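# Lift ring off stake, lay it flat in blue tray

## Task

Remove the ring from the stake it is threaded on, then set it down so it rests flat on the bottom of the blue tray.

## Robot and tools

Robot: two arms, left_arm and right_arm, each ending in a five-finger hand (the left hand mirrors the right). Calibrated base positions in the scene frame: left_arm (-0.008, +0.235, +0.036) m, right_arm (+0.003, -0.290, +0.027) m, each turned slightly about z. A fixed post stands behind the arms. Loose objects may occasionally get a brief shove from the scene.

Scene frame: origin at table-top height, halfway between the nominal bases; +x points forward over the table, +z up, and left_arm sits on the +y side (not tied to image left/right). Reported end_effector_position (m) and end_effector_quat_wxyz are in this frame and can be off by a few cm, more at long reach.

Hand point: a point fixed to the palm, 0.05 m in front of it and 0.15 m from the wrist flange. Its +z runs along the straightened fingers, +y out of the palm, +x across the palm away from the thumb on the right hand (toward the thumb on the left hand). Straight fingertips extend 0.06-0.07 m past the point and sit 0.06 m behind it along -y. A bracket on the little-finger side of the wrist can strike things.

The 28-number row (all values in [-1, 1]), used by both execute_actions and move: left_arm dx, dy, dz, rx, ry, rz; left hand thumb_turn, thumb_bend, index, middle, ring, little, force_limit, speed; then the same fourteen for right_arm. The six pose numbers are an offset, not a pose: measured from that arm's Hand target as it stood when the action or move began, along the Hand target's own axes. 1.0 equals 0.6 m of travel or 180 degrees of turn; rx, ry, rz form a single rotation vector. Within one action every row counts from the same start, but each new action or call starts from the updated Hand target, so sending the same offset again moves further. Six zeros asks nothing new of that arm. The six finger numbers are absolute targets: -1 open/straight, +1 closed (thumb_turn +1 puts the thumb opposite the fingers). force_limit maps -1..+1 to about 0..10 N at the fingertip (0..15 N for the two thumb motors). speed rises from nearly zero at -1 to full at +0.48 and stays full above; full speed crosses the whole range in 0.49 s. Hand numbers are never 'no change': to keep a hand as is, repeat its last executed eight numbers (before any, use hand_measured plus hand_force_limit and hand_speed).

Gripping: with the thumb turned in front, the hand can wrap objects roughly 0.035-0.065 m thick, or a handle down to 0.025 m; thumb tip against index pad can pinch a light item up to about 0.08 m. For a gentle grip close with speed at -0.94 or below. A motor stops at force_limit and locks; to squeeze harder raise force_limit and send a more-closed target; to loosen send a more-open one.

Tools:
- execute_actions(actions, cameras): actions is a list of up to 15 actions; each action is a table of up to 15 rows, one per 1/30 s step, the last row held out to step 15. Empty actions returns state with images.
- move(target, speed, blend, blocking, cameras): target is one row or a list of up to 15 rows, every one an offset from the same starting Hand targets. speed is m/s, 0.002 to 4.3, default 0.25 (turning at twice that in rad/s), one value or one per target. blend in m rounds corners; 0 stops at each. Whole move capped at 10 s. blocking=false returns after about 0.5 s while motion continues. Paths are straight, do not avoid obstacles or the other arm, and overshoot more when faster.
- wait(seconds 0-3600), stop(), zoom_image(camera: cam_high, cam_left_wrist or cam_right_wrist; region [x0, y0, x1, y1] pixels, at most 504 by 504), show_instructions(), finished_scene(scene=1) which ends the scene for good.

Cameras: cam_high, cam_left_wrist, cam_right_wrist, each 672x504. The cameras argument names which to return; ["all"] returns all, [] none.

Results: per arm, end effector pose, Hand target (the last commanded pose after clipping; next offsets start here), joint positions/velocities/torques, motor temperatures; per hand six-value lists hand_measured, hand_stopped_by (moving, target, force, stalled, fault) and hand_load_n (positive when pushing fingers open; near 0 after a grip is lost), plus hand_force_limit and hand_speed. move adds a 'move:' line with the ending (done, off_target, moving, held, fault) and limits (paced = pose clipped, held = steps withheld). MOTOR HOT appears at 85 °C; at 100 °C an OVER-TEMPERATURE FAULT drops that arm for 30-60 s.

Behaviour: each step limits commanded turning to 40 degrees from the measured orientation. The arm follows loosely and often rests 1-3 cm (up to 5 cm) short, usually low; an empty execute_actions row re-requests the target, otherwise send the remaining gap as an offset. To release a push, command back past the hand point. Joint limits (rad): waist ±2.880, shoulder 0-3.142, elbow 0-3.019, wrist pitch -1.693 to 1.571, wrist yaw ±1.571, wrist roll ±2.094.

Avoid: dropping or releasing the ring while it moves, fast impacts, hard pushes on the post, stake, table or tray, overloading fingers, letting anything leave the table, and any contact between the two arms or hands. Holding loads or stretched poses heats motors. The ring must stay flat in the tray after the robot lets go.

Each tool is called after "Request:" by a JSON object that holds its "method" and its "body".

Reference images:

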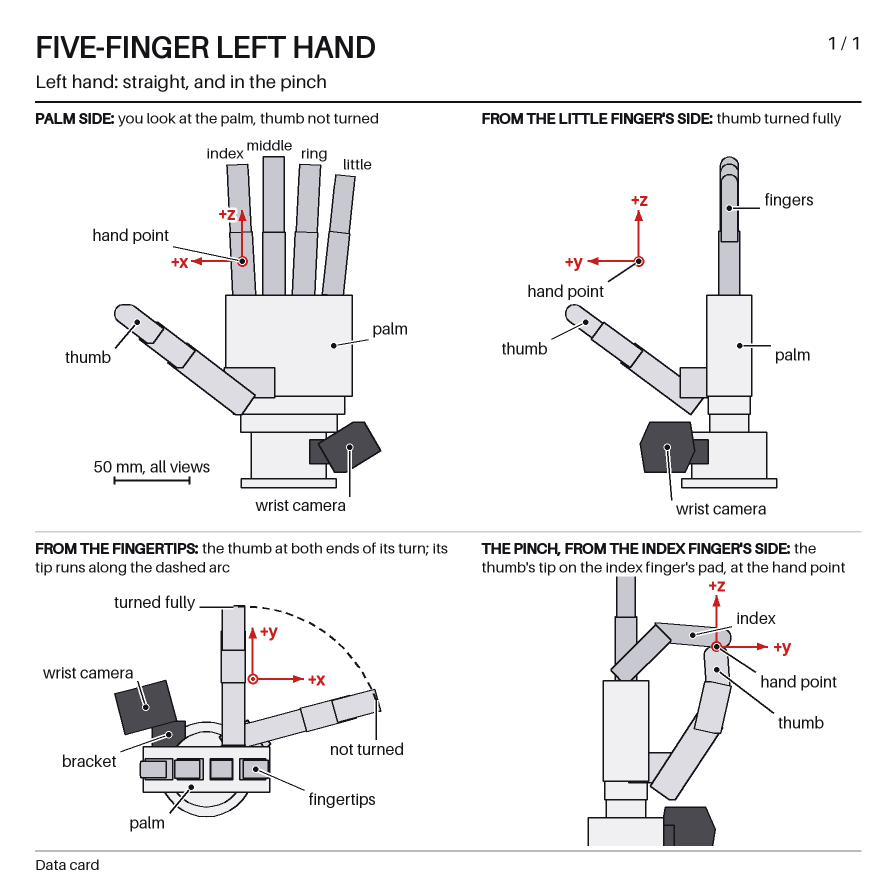

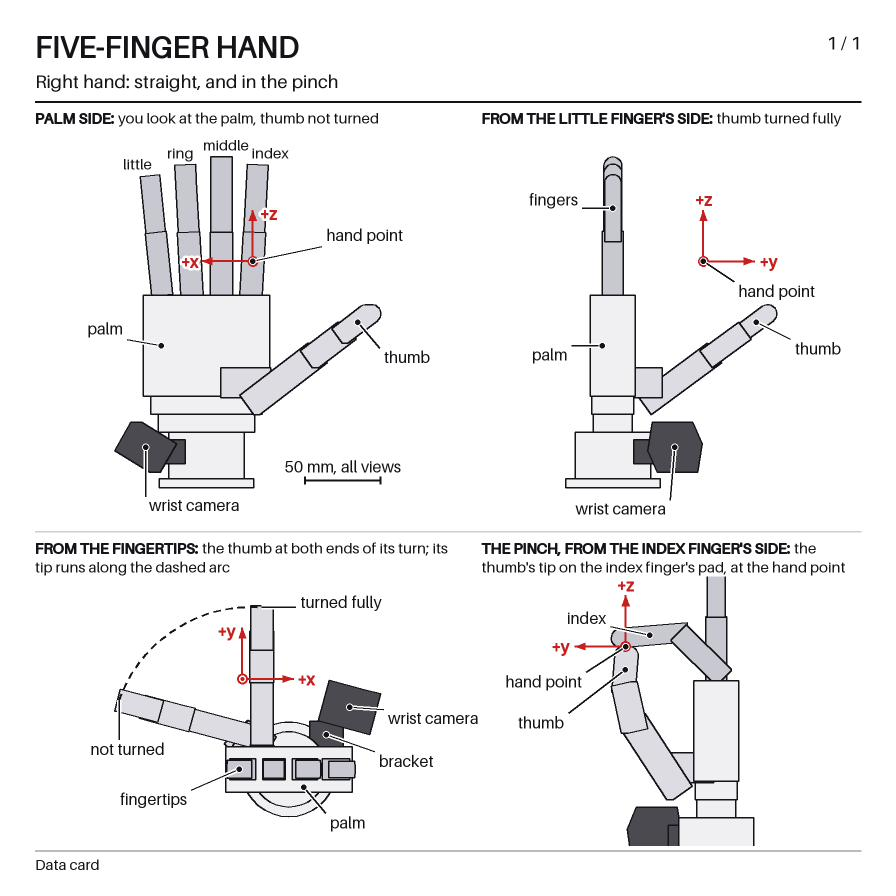

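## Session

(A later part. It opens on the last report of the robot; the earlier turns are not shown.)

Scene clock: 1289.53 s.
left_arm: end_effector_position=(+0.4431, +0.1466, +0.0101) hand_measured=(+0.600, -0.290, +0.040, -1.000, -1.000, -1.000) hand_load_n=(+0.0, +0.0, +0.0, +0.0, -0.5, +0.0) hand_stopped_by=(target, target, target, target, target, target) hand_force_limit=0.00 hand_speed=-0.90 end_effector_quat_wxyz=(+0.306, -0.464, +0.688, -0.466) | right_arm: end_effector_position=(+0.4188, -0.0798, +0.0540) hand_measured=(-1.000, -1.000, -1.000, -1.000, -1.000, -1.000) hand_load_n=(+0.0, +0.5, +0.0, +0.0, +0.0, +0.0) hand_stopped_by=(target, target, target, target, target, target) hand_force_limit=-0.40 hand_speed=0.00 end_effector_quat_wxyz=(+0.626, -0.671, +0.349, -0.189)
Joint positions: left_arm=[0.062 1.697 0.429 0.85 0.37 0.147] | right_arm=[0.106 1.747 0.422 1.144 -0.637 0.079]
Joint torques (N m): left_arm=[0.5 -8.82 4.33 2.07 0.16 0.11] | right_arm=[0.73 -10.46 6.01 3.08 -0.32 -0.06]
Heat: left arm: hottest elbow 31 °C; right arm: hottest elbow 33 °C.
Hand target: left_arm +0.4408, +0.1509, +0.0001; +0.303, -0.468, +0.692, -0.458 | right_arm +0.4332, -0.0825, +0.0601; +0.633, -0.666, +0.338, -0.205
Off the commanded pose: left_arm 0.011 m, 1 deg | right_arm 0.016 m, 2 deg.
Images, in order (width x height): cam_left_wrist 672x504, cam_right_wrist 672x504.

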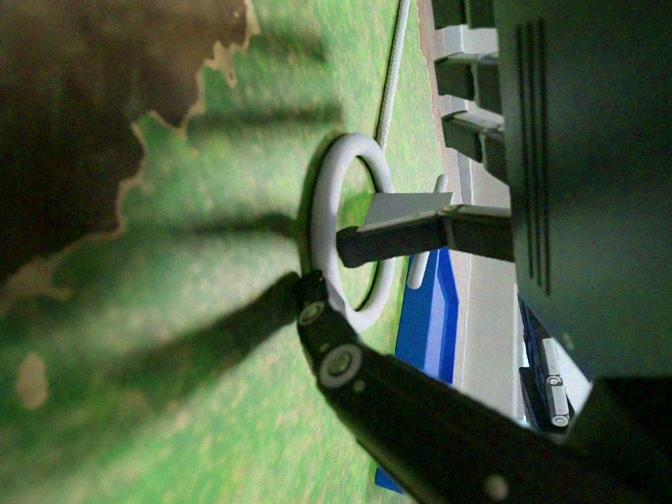

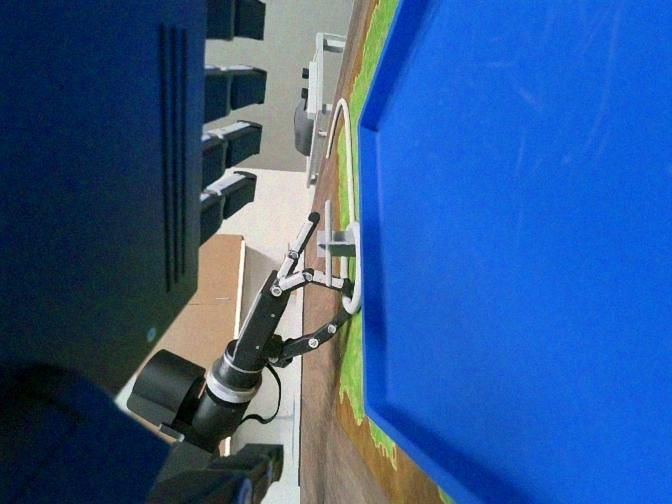

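Request:
{"method": "execute_actions", "body": {"actions": [[[0,0.0061,0.0027,0,0,0,0.6,-0.29,0.08,-1,-1,-1,0,-0.9,0,0,0,0,0,0,-1,-1,-1,-1,-1,-1,-0.4,0]]], "cameras": ["cam_right_wrist"]}}

Request:
{"method": "zoom_image", "body": {"camera": "cam_right_wrist", "region": [290, 240, 390, 340]}}

Scene clock: 1290.87 s.
left_arm: end_effector_position=(+0.4431, +0.1467, +0.0079) hand_measured=(+0.600, -0.290, +0.080, -1.000, -1.000, -1.000) hand_load_n=(+0.0, -1.0, +0.0, -0.5, +0.0, +0.0) hand_stopped_by=(target, target, target, target, target, target) hand_force_limit=0.00 hand_speed=-0.90 end_effector_quat_wxyz=(+0.306, -0.464, +0.688, -0.466) | right_arm: end_effector_position=(+0.4188, -0.0798, +0.0540) hand_measured=(-1.000, -1.000, -1.000, -1.000, -1.000, -1.000) hand_load_n=(+0.0, +0.0, +0.0, +0.0, +0.0, +0.0) hand_stopped_by=(target, target, target, target, target, target) hand_force_limit=-0.40 hand_speed=0.00 end_effector_quat_wxyz=(+0.626, -0.671, +0.349, -0.189)
Joint positions: left_arm=[0.062 1.706 0.429 0.859 0.37 0.147] | right_arm=[0.106 1.747 0.422 1.144 -0.637 0.079]
Joint torques (N m): left_arm=[0.15 -8.29 4.23 2.48 0.16 0.12] | right_arm=[0.85 -10.64 6.35 3.15 -0.24 -0.06]
Heat: left arm: hottest elbow 31 °C; right arm: hottest elbow 33 °C.
Hand target: left_arm +0.4408, +0.1509, -0.0040; +0.303, -0.468, +0.692, -0.458 | right_arm +0.4332, -0.0825, +0.0601; +0.633, -0.666, +0.338, -0.205
Off the commanded pose: left_arm 0.013 m, 1 deg | right_arm 0.016 m, 2 deg.

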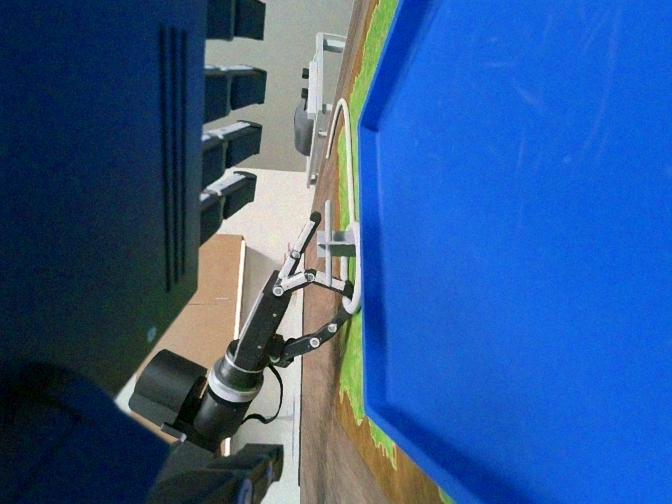

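Scaled by 5.040 from the camera's image (finer frame: 960x720).

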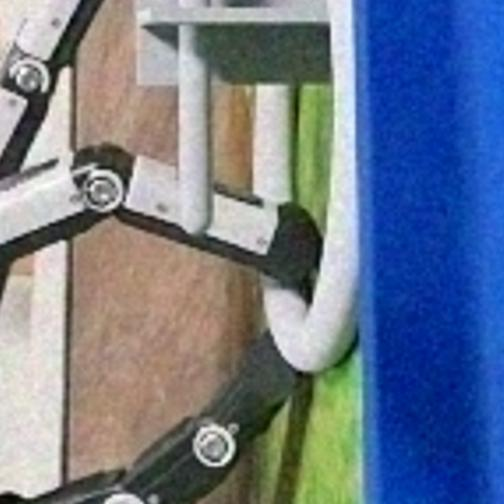

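Request:
{"method": "execute_actions", "body": {"actions": [[[0,0,0,0,0,0,0.6,-0.29,0.14,-1,-1,-1,0.8,-0.94,0,0,0,0,0,0,-1,-1,-1,-1,-1,-1,-0.4,0]],[[0,0,0,0,0,0,0.6,-0.29,0.24,-1,-1,-1,0.8,-0.94,0,0,0,0,0,0,-1,-1,-1,-1,-1,-1,-0.4,0]]], "cameras": ["cam_right_wrist","cam_left_wrist"]}}

Request:
{"method": "zoom_image", "body": {"camera": "cam_right_wrist", "region": [290, 240, 390, 340]}}

Request:
{"method": "zoom_image", "body": {"camera": "cam_left_wrist", "region": [270, 180, 410, 340]}}

Scene clock: 1292.60 s.
left_arm: end_effector_position=(+0.4449, +0.1465, +0.0103) hand_measured=(+0.600, -0.292, +0.238, -1.000, -1.000, -1.000) hand_load_n=(-1.0, +4.0, +8.5, +0.0, +0.0, +0.0) hand_stopped_by=(target, target, force, target, target, target) hand_force_limit=0.80 hand_speed=-0.94 end_effector_quat_wxyz=(+0.310, -0.461, +0.687, -0.469) | right_arm: end_effector_position=(+0.4188, -0.0798, +0.0540) hand_measured=(-1.000, -1.000, -1.000, -1.000, -1.000, -1.000) hand_load_n=(+0.0, +0.0, +0.0, -0.5, +0.0, +0.0) hand_stopped_by=(target, target, target, target, target, target) hand_force_limit=-0.40 hand_speed=0.00 end_effector_quat_wxyz=(+0.626, -0.671, +0.349, -0.189)
Joint positions: left_arm=[0.062 1.706 0.429 0.871 0.371 0.147] | right_arm=[0.106 1.747 0.422 1.144 -0.637 0.079]
Joint torques (N m): left_arm=[0.44 -8.29 4.22 1.99 0.13 0.11] | right_arm=[0.21 -11.05 5.91 3.11 -0.32 -0.04]
Heat: left arm: hottest elbow 31 °C; right arm: hottest elbow 33 °C.
Hand target: left_arm +0.4409, +0.1509, -0.0039; +0.303, -0.468, +0.692, -0.458 | right_arm +0.4332, -0.0825, +0.0601; +0.633, -0.666, +0.338, -0.205
Off the commanded pose: left_arm 0.015 m, 2 deg | right_arm 0.016 m, 2 deg.
Images, in order (width x height): cam_left_wrist 672x504, cam_right_wrist 672x504.

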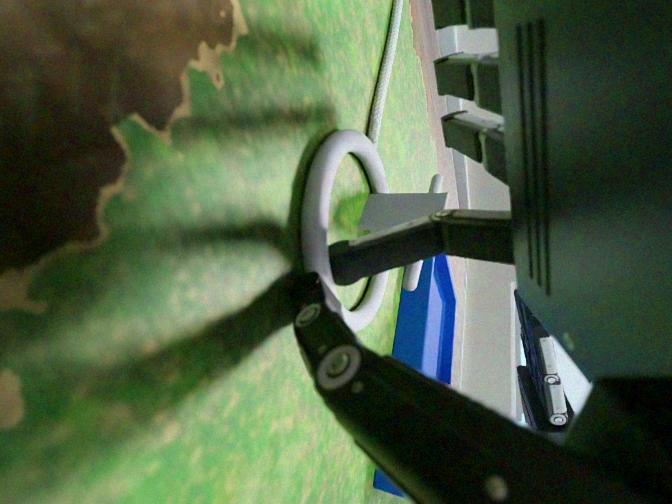

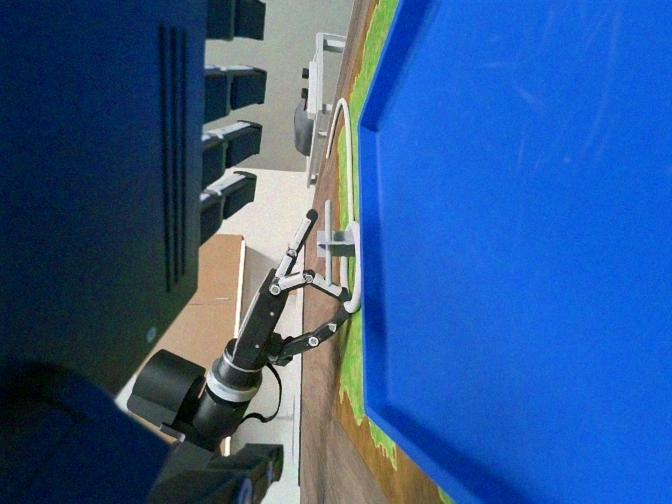

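Scaled by 5.040 from the camera's image (finer frame: 960x720).

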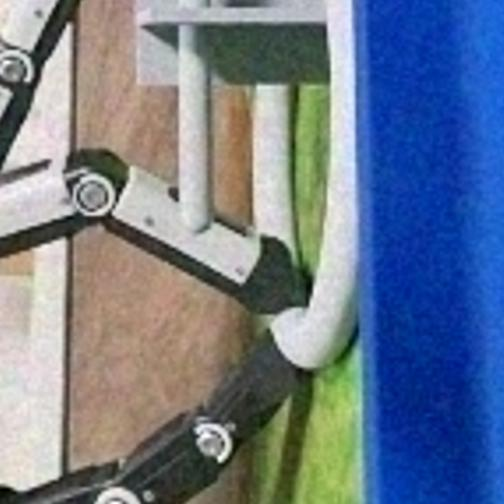

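Scaled by 3.150 from the camera's image (finer frame: 960x720).

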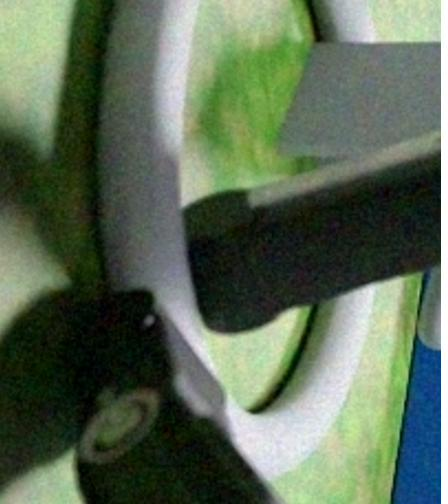

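Request:
{"method": "execute_actions", "body": {"actions": [[[0,0,0,0,0,0,0.6,-0.29,-0.05,-1,-1,-1,0.8,-0.6,0,0,0,0,0,0,-1,-1,-1,-1,-1,-1,-0.4,0]]]}}

Request:
{"method": "move", "body": {"target": [0,-0.0518,-0.0231,0,0,0,0.6,-0.2,-0.05,-1,-1,-1,0,-0.6,0,0,0,0,0,0,-1,-1,-1,-1,-1,-1,-0.4,0], "speed": 0.05}}

Request:
{"method": "move", "body": {"target": [0,0,0,0.117,0,0,0.6,0.0,-0.05,-1,-1,-1,0,-0.6,0,0,0,0,0,0,-1,-1,-1,-1,-1,-1,-0.4,0], "speed": 0.1, "cameras": ["cam_right_wrist","cam_left_wrist"]}}

Request:
{"method": "zoom_image", "body": {"camera": "cam_right_wrist", "region": [230, 190, 390, 350]}}

Scene clock: 1297.37 s.
left_arm: end_effector_position=(+0.4441, +0.1466, +0.0081) hand_measured=(+0.600, -0.290, -0.050, -1.000, -1.000, -1.000) hand_load_n=(+0.5, -1.0, +0.0, +0.0, +0.0, +0.0) hand_stopped_by=(target, target, target, target, target, target) hand_force_limit=0.80 hand_speed=-0.60 end_effector_quat_wxyz=(+0.309, -0.462, +0.687, -0.468) | right_arm: end_effector_position=(+0.4188, -0.0798, +0.0540) hand_measured=(-1.000, -1.000, -1.000, -1.000, -1.000, -1.000) hand_load_n=(+0.0, +0.0, +0.0, +0.0, -0.5, +0.0) hand_stopped_by=(target, target, target, target, target, target) hand_force_limit=-0.40 hand_speed=0.00 end_effector_quat_wxyz=(+0.626, -0.671, +0.349, -0.189)
Joint positions: left_arm=[0.062 1.711 0.429 0.871 0.37 0.147] | right_arm=[0.106 1.747 0.422 1.144 -0.637 0.079]
Joint torques (N m): left_arm=[0.26 -8.7 4.23 1.99 0.14 0.11] | right_arm=[1.14 -10.11 6.15 3.12 -0.32 -0.06]
Heat: left arm: hottest elbow 31 °C; right arm: hottest elbow 33 °C.
Hand target: left_arm +0.4408, +0.1509, -0.0039; +0.303, -0.468, +0.692, -0.458 | right_arm +0.4332, -0.0825, +0.0601; +0.633, -0.666, +0.338, -0.205
Off the commanded pose: left_arm 0.013 m, 2 deg | right_arm 0.016 m, 2 deg.

Scene clock: 1298.57 s.
left_arm: end_effector_position=(+0.4384, +0.1467, +0.0296) hand_measured=(+0.600, -0.200, -0.050, -1.000, -1.000, -1.000) hand_load_n=(+0.0, +0.0, +0.0, +0.0, +0.0, -0.5) hand_stopped_by=(target, target, target, target, target, target) hand_force_limit=0.00 hand_speed=-0.60 end_effector_quat_wxyz=(+0.300, -0.469, +0.691, -0.461) | right_arm: end_effector_position=(+0.4188, -0.0798, +0.0540) hand_measured=(-1.000, -1.000, -1.000, -1.000, -1.000, -1.000) hand_load_n=(+0.0, +0.0, +0.0, -0.5, +0.0, +0.0) hand_stopped_by=(target, target, target, target, target, target) hand_force_limit=-0.40 hand_speed=0.00 end_effector_quat_wxyz=(+0.626, -0.671, +0.349, -0.189)
Joint positions: left_arm=[0.062 1.593 0.429 0.727 0.369 0.148] | right_arm=[0.106 1.747 0.422 1.144 -0.637 0.079]
Joint torques (N m): left_arm=[0.67 -10.17 5.48 1.7 0.24 0.12] | right_arm=[0.09 -10.81 6.01 3.19 -0.29 -0.01]
Heat: left arm: hottest elbow 31 °C; right arm: hottest elbow 33 °C.
Hand target: left_arm +0.4406, +0.1513, +0.0301; +0.303, -0.468, +0.692, -0.458 | right_arm +0.4332, -0.0825, +0.0601; +0.633, -0.666, +0.338, -0.205
Off the commanded pose: left_arm 0.005 m, 1 deg | right_arm 0.016 m, 2 deg.
move: done

Scene clock: 1300.93 s.
left_arm: end_effector_position=(+0.4442, +0.1473, +0.0355) hand_measured=(+0.600, +0.000, -0.050, -1.000, -1.000, -1.000) hand_load_n=(+0.0, +0.0, +0.0, +0.0, +0.0, +0.0) hand_stopped_by=(target, target, target, target, target, target) hand_force_limit=0.00 hand_speed=-0.60 end_effector_quat_wxyz=(+0.385, -0.397, +0.604, -0.574) | right_arm: end_effector_position=(+0.4188, -0.0798, +0.0540) hand_measured=(-1.000, -1.000, -1.000, -1.000, -1.000, -1.000) hand_load_n=(-0.5, +0.0, +0.0, +0.0, +0.0, +0.0) hand_stopped_by=(target, target, target, target, target, target) hand_force_limit=-0.40 hand_speed=0.00 end_effector_quat_wxyz=(+0.626, -0.671, +0.349, -0.189)
Joint positions: left_arm=[0.108 1.962 0.353 1.557 0.449 0.031] | right_arm=[0.106 1.747 0.422 1.144 -0.637 0.079]
Joint torques (N m): left_arm=[0.67 -9.99 1.06 2.8 0.18 -0.11] | right_arm=[0.03 -10.34 6.01 3.11 -0.33 -0.02]
Heat: left arm: hottest elbow 31 °C; right arm: hottest elbow 33 °C.
Hand target: left_arm +0.4405, +0.1513, +0.0300; +0.384, -0.405, +0.597, -0.576 | right_arm +0.4332, -0.0825, +0.0601; +0.633, -0.666, +0.338, -0.205
Off the commanded pose: left_arm 0.008 m, 1 deg | right_arm 0.016 m, 2 deg.
joint sent to its limit (left arm) — joint 4 (wrist pitch), upper limit. The joint targets still meet the commanded pose.
move: done
Images, in order (width x height): cam_left_wrist 672x504, cam_right_wrist 672x504.

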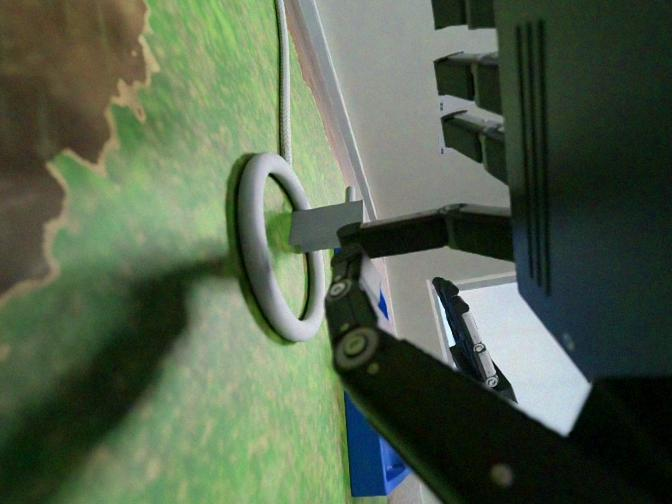

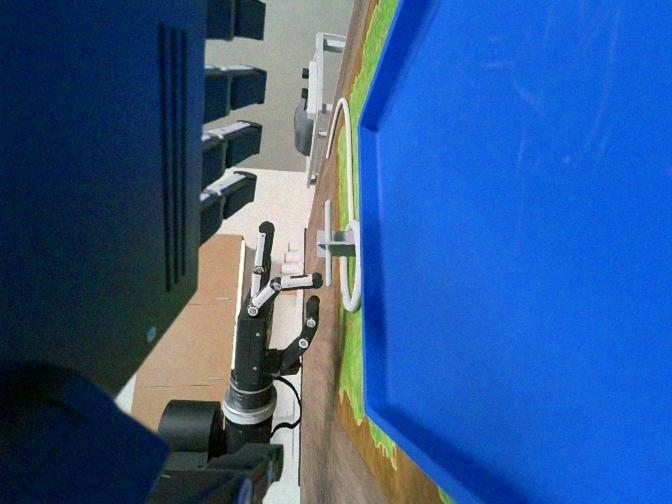

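Scaled by 3.150 from the camera's image (finer frame: 960x720).

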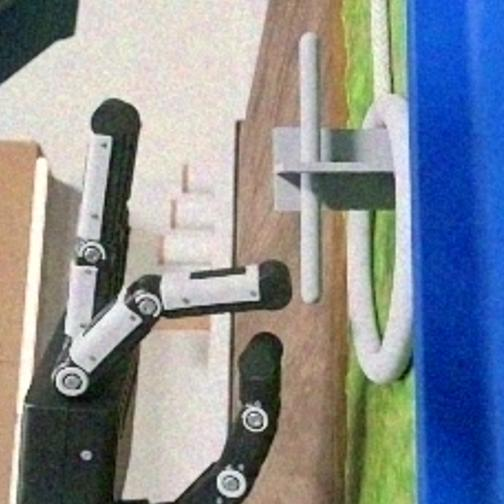

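Request:
{"method": "move", "body": {"target": [0.0035,0.0335,-0.0027,-0.031,0,0,0.6,-0.2,-0.08,-1,-1,-1,0,-0.6,0,0,0,0,0,0,-1,-1,-1,-1,-1,-1,-0.4,0], "speed": 0.05, "cameras": ["cam_right_wrist","cam_left_wrist","cam_high"]}}

Request:
{"method": "zoom_image", "body": {"camera": "cam_right_wrist", "region": [230, 190, 390, 350]}}

Request:
{"method": "zoom_image", "body": {"camera": "cam_high", "region": [300, 210, 350, 250]}}

Scene clock: 1303.87 s.
left_arm: end_effector_position=(+0.4388, +0.1499, +0.0154) hand_measured=(+0.600, -0.200, -0.080, -1.000, -1.000, -1.000) hand_load_n=(+0.0, +0.0, +0.0, +0.0, +0.0, +0.0) hand_stopped_by=(target, target, target, target, target, target) hand_force_limit=0.00 hand_speed=-0.60 end_effector_quat_wxyz=(+0.365, -0.423, +0.619, -0.552) | right_arm: end_effector_position=(+0.4188, -0.0798, +0.0540) hand_measured=(-1.000, -1.000, -1.000, -1.000, -1.000, -1.000) hand_load_n=(+0.0, +0.0, +0.0, +0.0, +0.0, +0.0) hand_stopped_by=(target, target, target, target, target, target) hand_force_limit=-0.40 hand_speed=0.00 end_effector_quat_wxyz=(+0.626, -0.671, +0.349, -0.189)
Joint positions: left_arm=[0.108 1.962 0.353 1.472 0.435 0.043] | right_arm=[0.106 1.747 0.422 1.144 -0.637 0.079]
Joint torques (N m): left_arm=[-0.32 -10.75 1.52 1.8 0.03 0.11] | right_arm=[0.62 -10.17 5.93 3.02 -0.3 -0.01]
Heat: left arm: hottest shoulder 30 °C; right arm: hottest elbow 33 °C.
Hand target: left_arm +0.4374, +0.1501, +0.0100; +0.363, -0.423, +0.624, -0.547 | right_arm +0.4332, -0.0825, +0.0601; +0.633, -0.666, +0.338, -0.205
Off the commanded pose: left_arm 0.006 m, 1 deg | right_arm 0.016 m, 2 deg.
move: done

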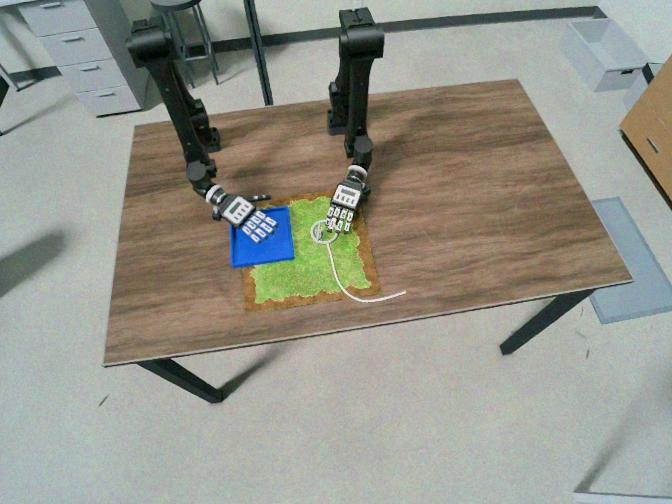

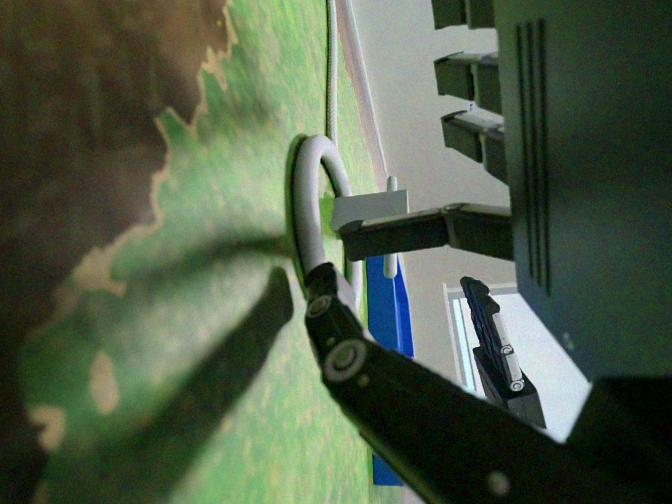

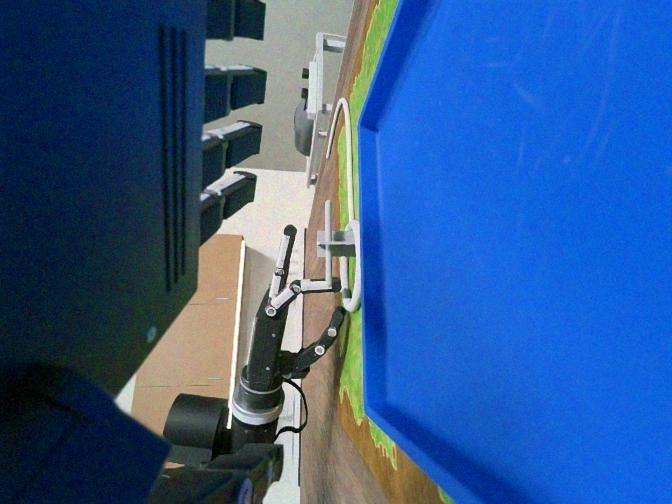

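Scaled by 3.150 from the camera's image (finer frame: 960x720).

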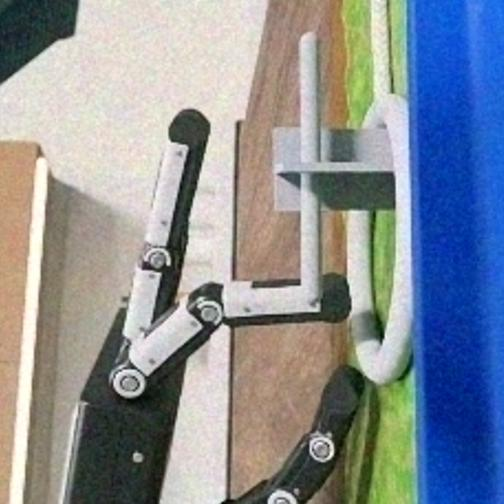

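Scaled by 10.080 from the camera's image (finer frame: 960x720).

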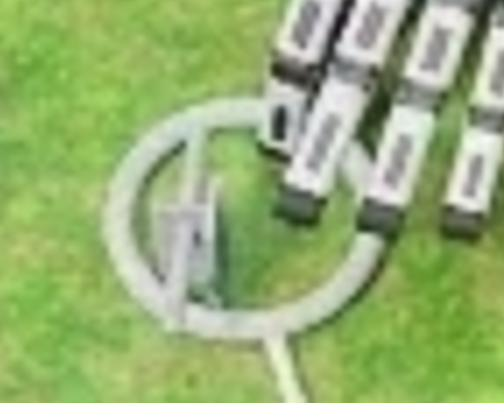

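Request:
{"method": "execute_actions", "body": {"actions": [[[0,0.0087,-0.0022,0,0,0,0.6,-0.2,-0.08,-1,-1,-1,0,-0.6,0,0,0,0,0,0,-1,-1,-1,-1,-1,-1,-0.4,0]],[[0,0.005,0.0007,0,0,0,0.6,-0.2,-0.08,-1,-1,-1,0,-0.6,0,0,0,0,0,0,-1,-1,-1,-1,-1,-1,-0.4,0]]], "cameras": ["cam_right_wrist","cam_left_wrist","cam_high"]}}

Request:
{"method": "zoom_image", "body": {"camera": "cam_right_wrist", "region": [290, 240, 390, 340]}}

Request:
{"method": "zoom_image", "body": {"camera": "cam_left_wrist", "region": [250, 120, 420, 340]}}

Scene clock: 1306.00 s.
left_arm: end_effector_position=(+0.4364, +0.1499, +0.0084) hand_measured=(+0.600, -0.200, -0.080, -1.000, -1.000, -1.000) hand_load_n=(+0.0, +0.0, +0.0, +0.0, +0.0, +0.0) hand_stopped_by=(target, target, target, target, target, target) hand_force_limit=0.00 hand_speed=-0.60 end_effector_quat_wxyz=(+0.362, -0.425, +0.621, -0.550) | right_arm: end_effector_position=(+0.4188, -0.0798, +0.0540) hand_measured=(-1.000, -1.000, -1.000, -1.000, -1.000, -1.000) hand_load_n=(+0.0, +0.5, +0.0, -0.5, +0.0, +0.0) hand_stopped_by=(target, target, target, target, target, target) hand_force_limit=-0.40 hand_speed=0.00 end_effector_quat_wxyz=(+0.626, -0.671, +0.349, -0.189)
Joint positions: left_arm=[0.108 1.987 0.353 1.488 0.435 0.044] | right_arm=[0.106 1.747 0.422 1.144 -0.637 0.079]
Joint torques (N m): left_arm=[-0.21 -9.58 1.48 2.73 0.16 0.11] | right_arm=[0.5 -10.87 6.05 2.95 -0.35 -0.05]
Heat: left arm: hottest shoulder 30 °C; right arm: hottest elbow 33 °C.
Hand target: left_arm +0.4355, +0.1508, +0.0021; +0.364, -0.423, +0.624, -0.547 | right_arm +0.4332, -0.0825, +0.0601; +0.633, -0.666, +0.338, -0.205
Off the commanded pose: left_arm 0.006 m, 1 deg | right_arm 0.016 m, 2 deg.

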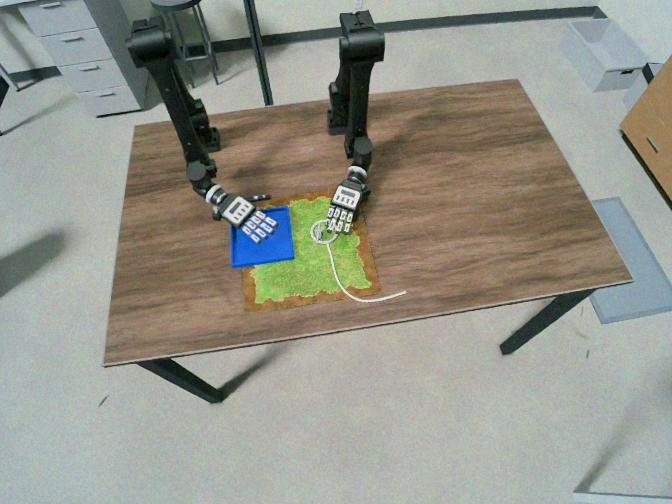

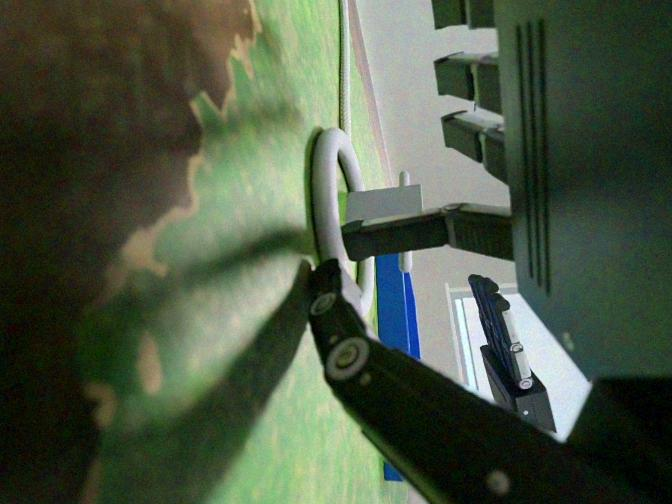

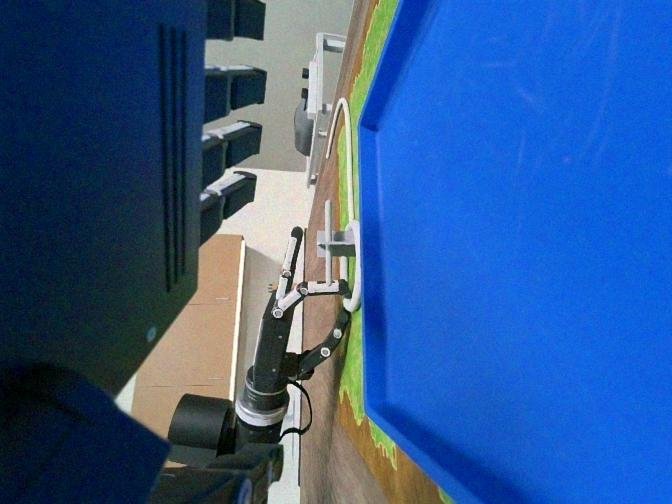

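Scaled by 5.040 from the camera's image (finer frame: 960x720).

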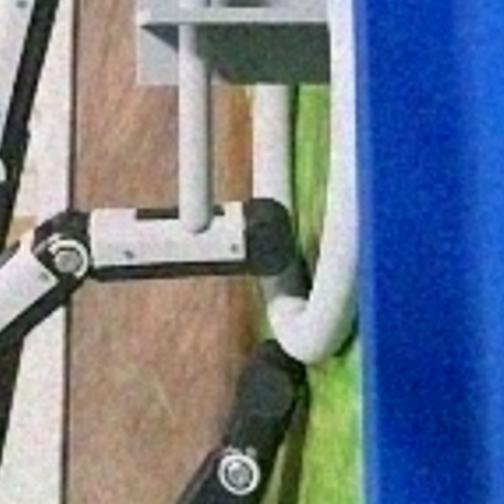

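Scaled by 2.291 from the camera's image (finer frame: 960x720).

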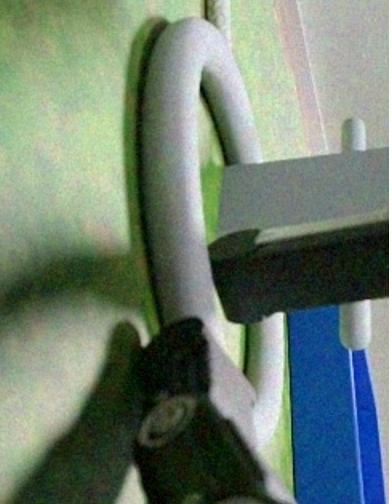

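Request:
{"method": "execute_actions", "body": {"actions": [[[0,0,0,0,0,0,0.6,-0.2,-0.02,-1,-1,-1,0,-0.9,0,0,0,0,0,0,-1,-1,-1,-1,-1,-1,-0.4,0]],[[0,0,0,0,0,0,0.6,-0.2,0.03,-1,-1,-1,0,-0.94,0,0,0,0,0,0,-1,-1,-1,-1,-1,-1,-0.4,0]]], "cameras": ["cam_right_wrist","cam_left_wrist","cam_high"]}}

Request:
{"method": "zoom_image", "body": {"camera": "cam_right_wrist", "region": [290, 240, 390, 340]}}

Request:
{"method": "zoom_image", "body": {"camera": "cam_left_wrist", "region": [250, 120, 420, 340]}}

Scene clock: 1307.83 s.
left_arm: end_effector_position=(+0.4364, +0.1499, +0.0084) hand_measured=(+0.600, -0.200, +0.030, -1.000, -1.000, -1.000) hand_load_n=(+0.0, +0.0, +0.0, +0.0, +0.0, +0.0) hand_stopped_by=(target, target, target, target, target, target) hand_force_limit=0.00 hand_speed=-0.94 end_effector_quat_wxyz=(+0.362, -0.425, +0.621, -0.550) | right_arm: end_effector_position=(+0.4188, -0.0798, +0.0540) hand_measured=(-1.000, -1.000, -1.000, -1.000, -1.000, -1.000) hand_load_n=(+0.0, +0.0, +0.0, -0.5, +0.0, +0.0) hand_stopped_by=(target, target, target, target, target, target) hand_force_limit=-0.40 hand_speed=0.00 end_effector_quat_wxyz=(+0.626, -0.671, +0.349, -0.189)
Joint positions: left_arm=[0.108 1.987 0.353 1.488 0.435 0.044] | right_arm=[0.106 1.747 0.422 1.144 -0.637 0.079]
Joint torques (N m): left_arm=[-0.03 -9.52 1.46 2.74 0.14 0.13] | right_arm=[-0.15 -10.7 6.09 3.08 -0.26 -0.08]
Heat: left arm: hottest shoulder 30 °C; right arm: hottest elbow 33 °C.
Hand target: left_arm +0.4355, +0.1508, +0.0021; +0.364, -0.423, +0.624, -0.547 | right_arm +0.4332, -0.0825, +0.0601; +0.633, -0.666, +0.338, -0.205
Off the commanded pose: left_arm 0.006 m, 1 deg | right_arm 0.016 m, 2 deg.

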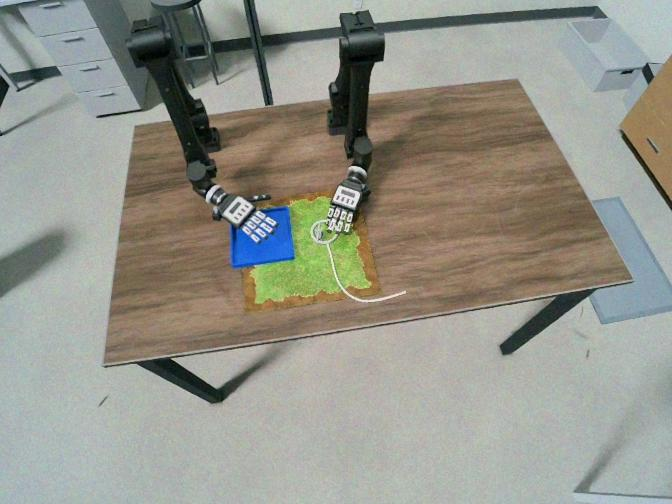

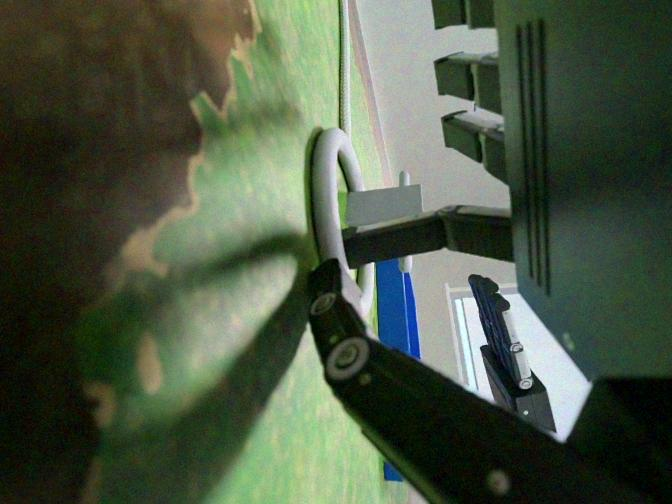

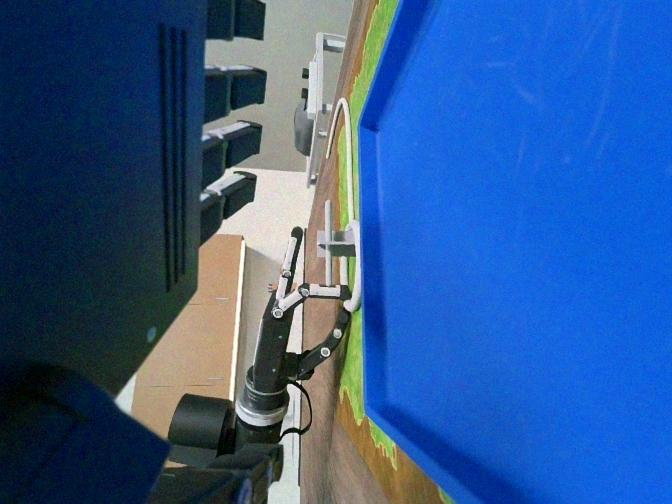

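Scaled by 5.040 from the camera's image (finer frame: 960x720).

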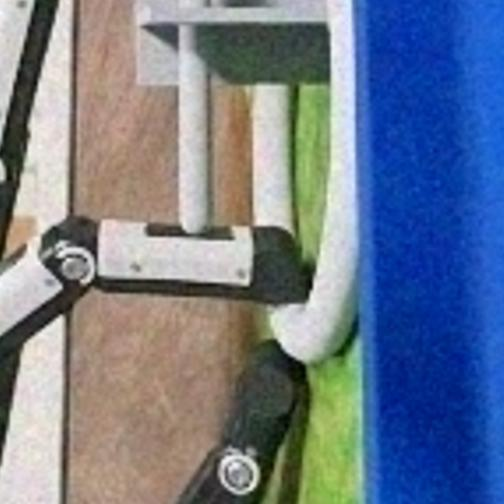

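Scaled by 2.291 from the camera's image (finer frame: 960x720).

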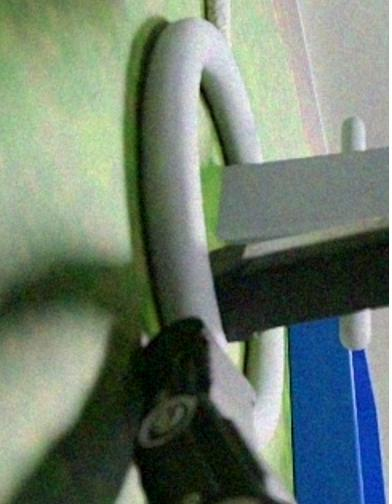

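Request:
{"method": "wait", "body": {"seconds": 0.1, "cameras": ["all"]}}

Request:
{"method": "zoom_image", "body": {"camera": "cam_right_wrist", "region": [290, 240, 390, 340]}}

Request:
{"method": "zoom_image", "body": {"camera": "cam_high", "region": [300, 210, 350, 250]}}

Scene clock: 1309.97 s.
left_arm: end_effector_position=(+0.4364, +0.1499, +0.0084) hand_measured=(+0.600, -0.200, +0.030, -1.000, -1.000, -1.000) hand_load_n=(+0.0, +0.0, +0.0, +0.0, +0.0, +0.0) hand_stopped_by=(target, target, target, target, target, target) hand_force_limit=0.00 hand_speed=-0.94 end_effector_quat_wxyz=(+0.362, -0.425, +0.621, -0.550) | right_arm: end_effector_position=(+0.4188, -0.0798, +0.0540) hand_measured=(-1.000, -1.000, -1.000, -1.000, -1.000, -1.000) hand_load_n=(+0.0, +0.0, +0.0, +0.0, +0.0, +0.0) hand_stopped_by=(target, target, target, target, target, target) hand_force_limit=-0.40 hand_speed=0.00 end_effector_quat_wxyz=(+0.626, -0.671, +0.349, -0.189)
Joint positions: left_arm=[0.108 1.987 0.353 1.488 0.435 0.044] | right_arm=[0.106 1.747 0.422 1.144 -0.637 0.079]
Joint torques (N m): left_arm=[-0.21 -9.35 1.52 2.82 0.14 0.12] | right_arm=[0.91 -10.4 6.01 3.03 -0.32 -0.04]
Heat: left arm: hottest shoulder 30 °C; right arm: hottest elbow 33 °C.
Hand target: left_arm +0.4355, +0.1508, +0.0021; +0.364, -0.423, +0.624, -0.547 | right_arm +0.4332, -0.0825, +0.0601; +0.633, -0.666, +0.338, -0.205
Off the commanded pose: left_arm 0.006 m, 1 deg | right_arm 0.016 m, 2 deg.
wait: 0.10 s; at rest from the start

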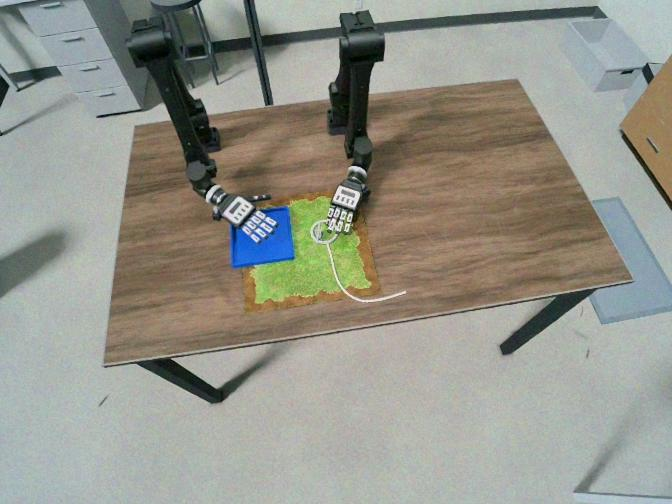

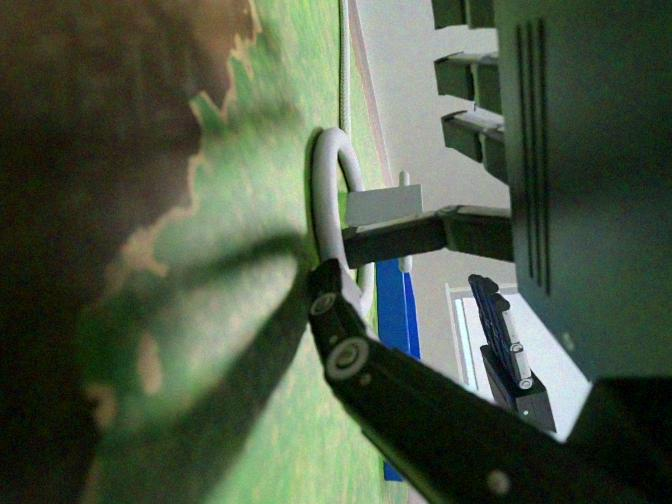

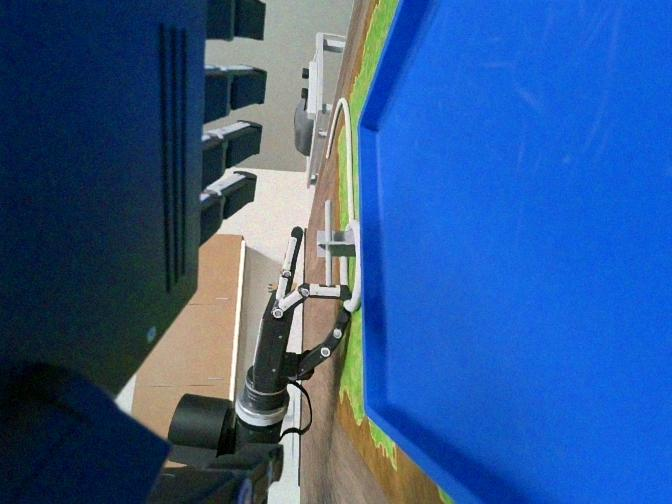

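Scaled by 5.040 from the camera's image (finer frame: 960x720).

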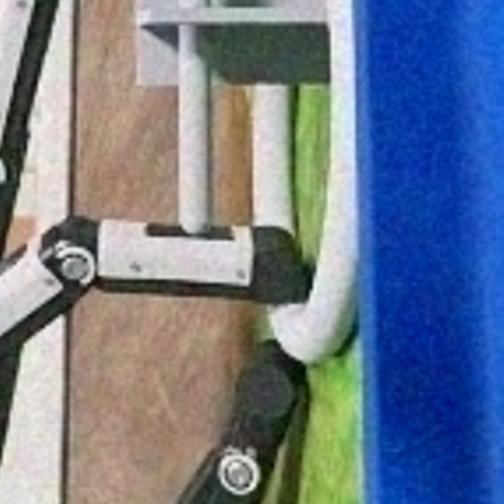

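Scaled by 10.080 from the camera's image (finer frame: 960x720).

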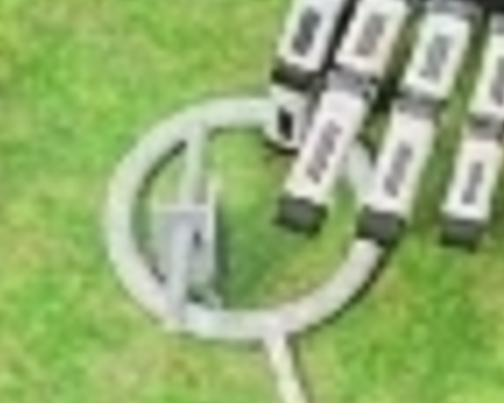

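Request:
{"method": "execute_actions", "body": {"actions": [[[0,0,0,0,0,0,0.6,-0.2,0.08,-1,-1,-1,0,-0.94,0,0,0,0,0,0,-1,-1,-1,-1,-1,-1,-0.4,0]],[[0,0,0,0,0,0,0.6,-0.2,0.08,-1,-1,-1,0,-0.94,0,0,0,0,0,0,-1,-1,-1,-1,-1,-1,-0.4,0]]], "cameras": ["cam_high","cam_right_wrist"]}}

Request:
{"method": "zoom_image", "body": {"camera": "cam_right_wrist", "region": [290, 240, 390, 340]}}

Request:
{"method": "zoom_image", "body": {"camera": "cam_high", "region": [300, 210, 350, 250]}}

Scene clock: 1311.60 s.
left_arm: end_effector_position=(+0.4364, +0.1499, +0.0086) hand_measured=(+0.600, -0.200, +0.080, -1.000, -1.000, -1.000) hand_load_n=(+0.0, +0.0, +1.0, +0.0, +0.0, +0.0) hand_stopped_by=(target, target, target, target, target, target) hand_force_limit=0.00 hand_speed=-0.94 end_effector_quat_wxyz=(+0.363, -0.425, +0.621, -0.550) | right_arm: end_effector_position=(+0.4188, -0.0798, +0.0540) hand_measured=(-1.000, -1.000, -1.000, -1.000, -1.000, -1.000) hand_load_n=(+0.0, +0.0, +0.0, -0.5, +0.0, +0.0) hand_stopped_by=(target, target, target, target, target, target) hand_force_limit=-0.40 hand_speed=0.00 end_effector_quat_wxyz=(+0.626, -0.671, +0.349, -0.189)
Joint positions: left_arm=[0.108 1.987 0.353 1.489 0.435 0.044] | right_arm=[0.106 1.747 0.422 1.144 -0.637 0.079]
Joint torques (N m): left_arm=[-0.21 -9.58 1.55 2.76 0.14 0.12] | right_arm=[0.79 -10.34 6.11 3.02 -0.31 -0.02]
Heat: left arm: hottest shoulder 30 °C; right arm: hottest elbow 33 °C.
Hand target: left_arm +0.4355, +0.1508, +0.0021; +0.364, -0.423, +0.624, -0.547 | right_arm +0.4332, -0.0825, +0.0601; +0.633, -0.666, +0.338, -0.205
Off the commanded pose: left_arm 0.007 m, 1 deg | right_arm 0.016 m, 2 deg.

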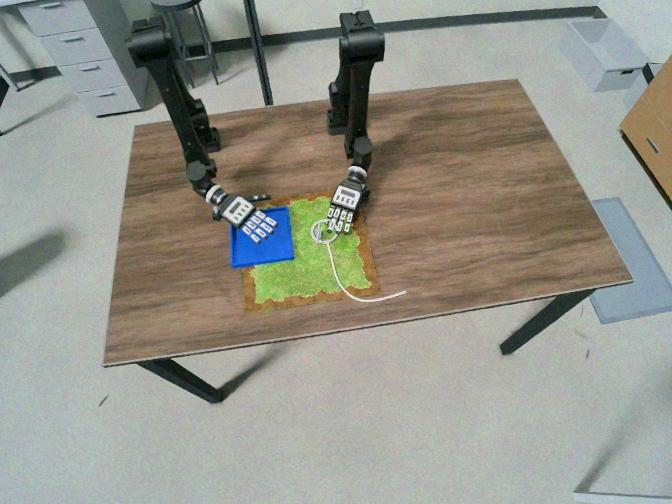

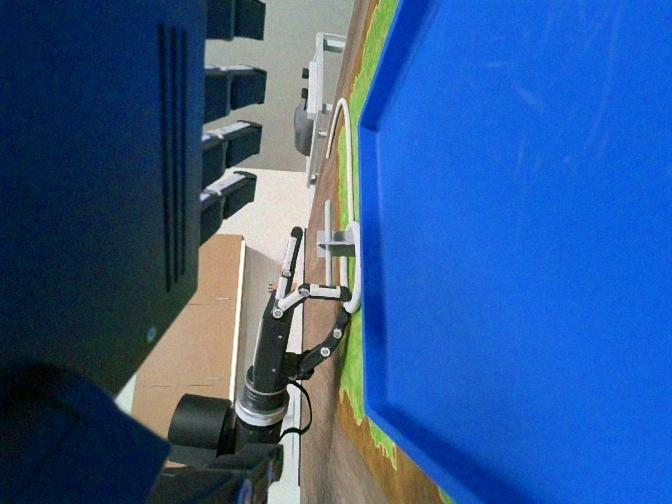

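Scaled by 5.040 from the camera's image (finer frame: 960x720).

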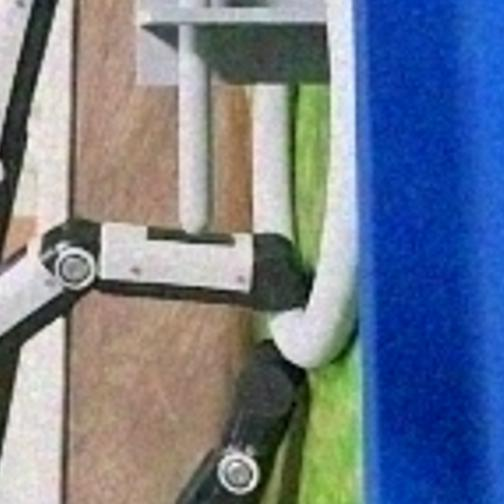

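Scaled by 10.080 from the camera's image (finer frame: 960x720).

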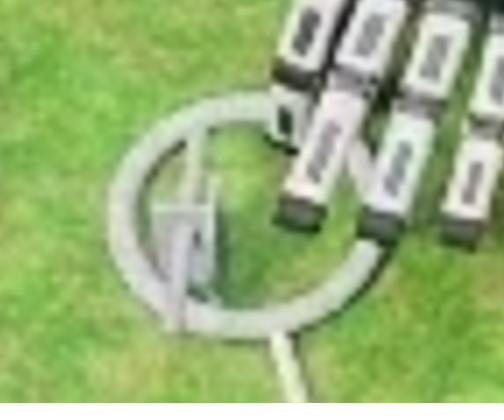

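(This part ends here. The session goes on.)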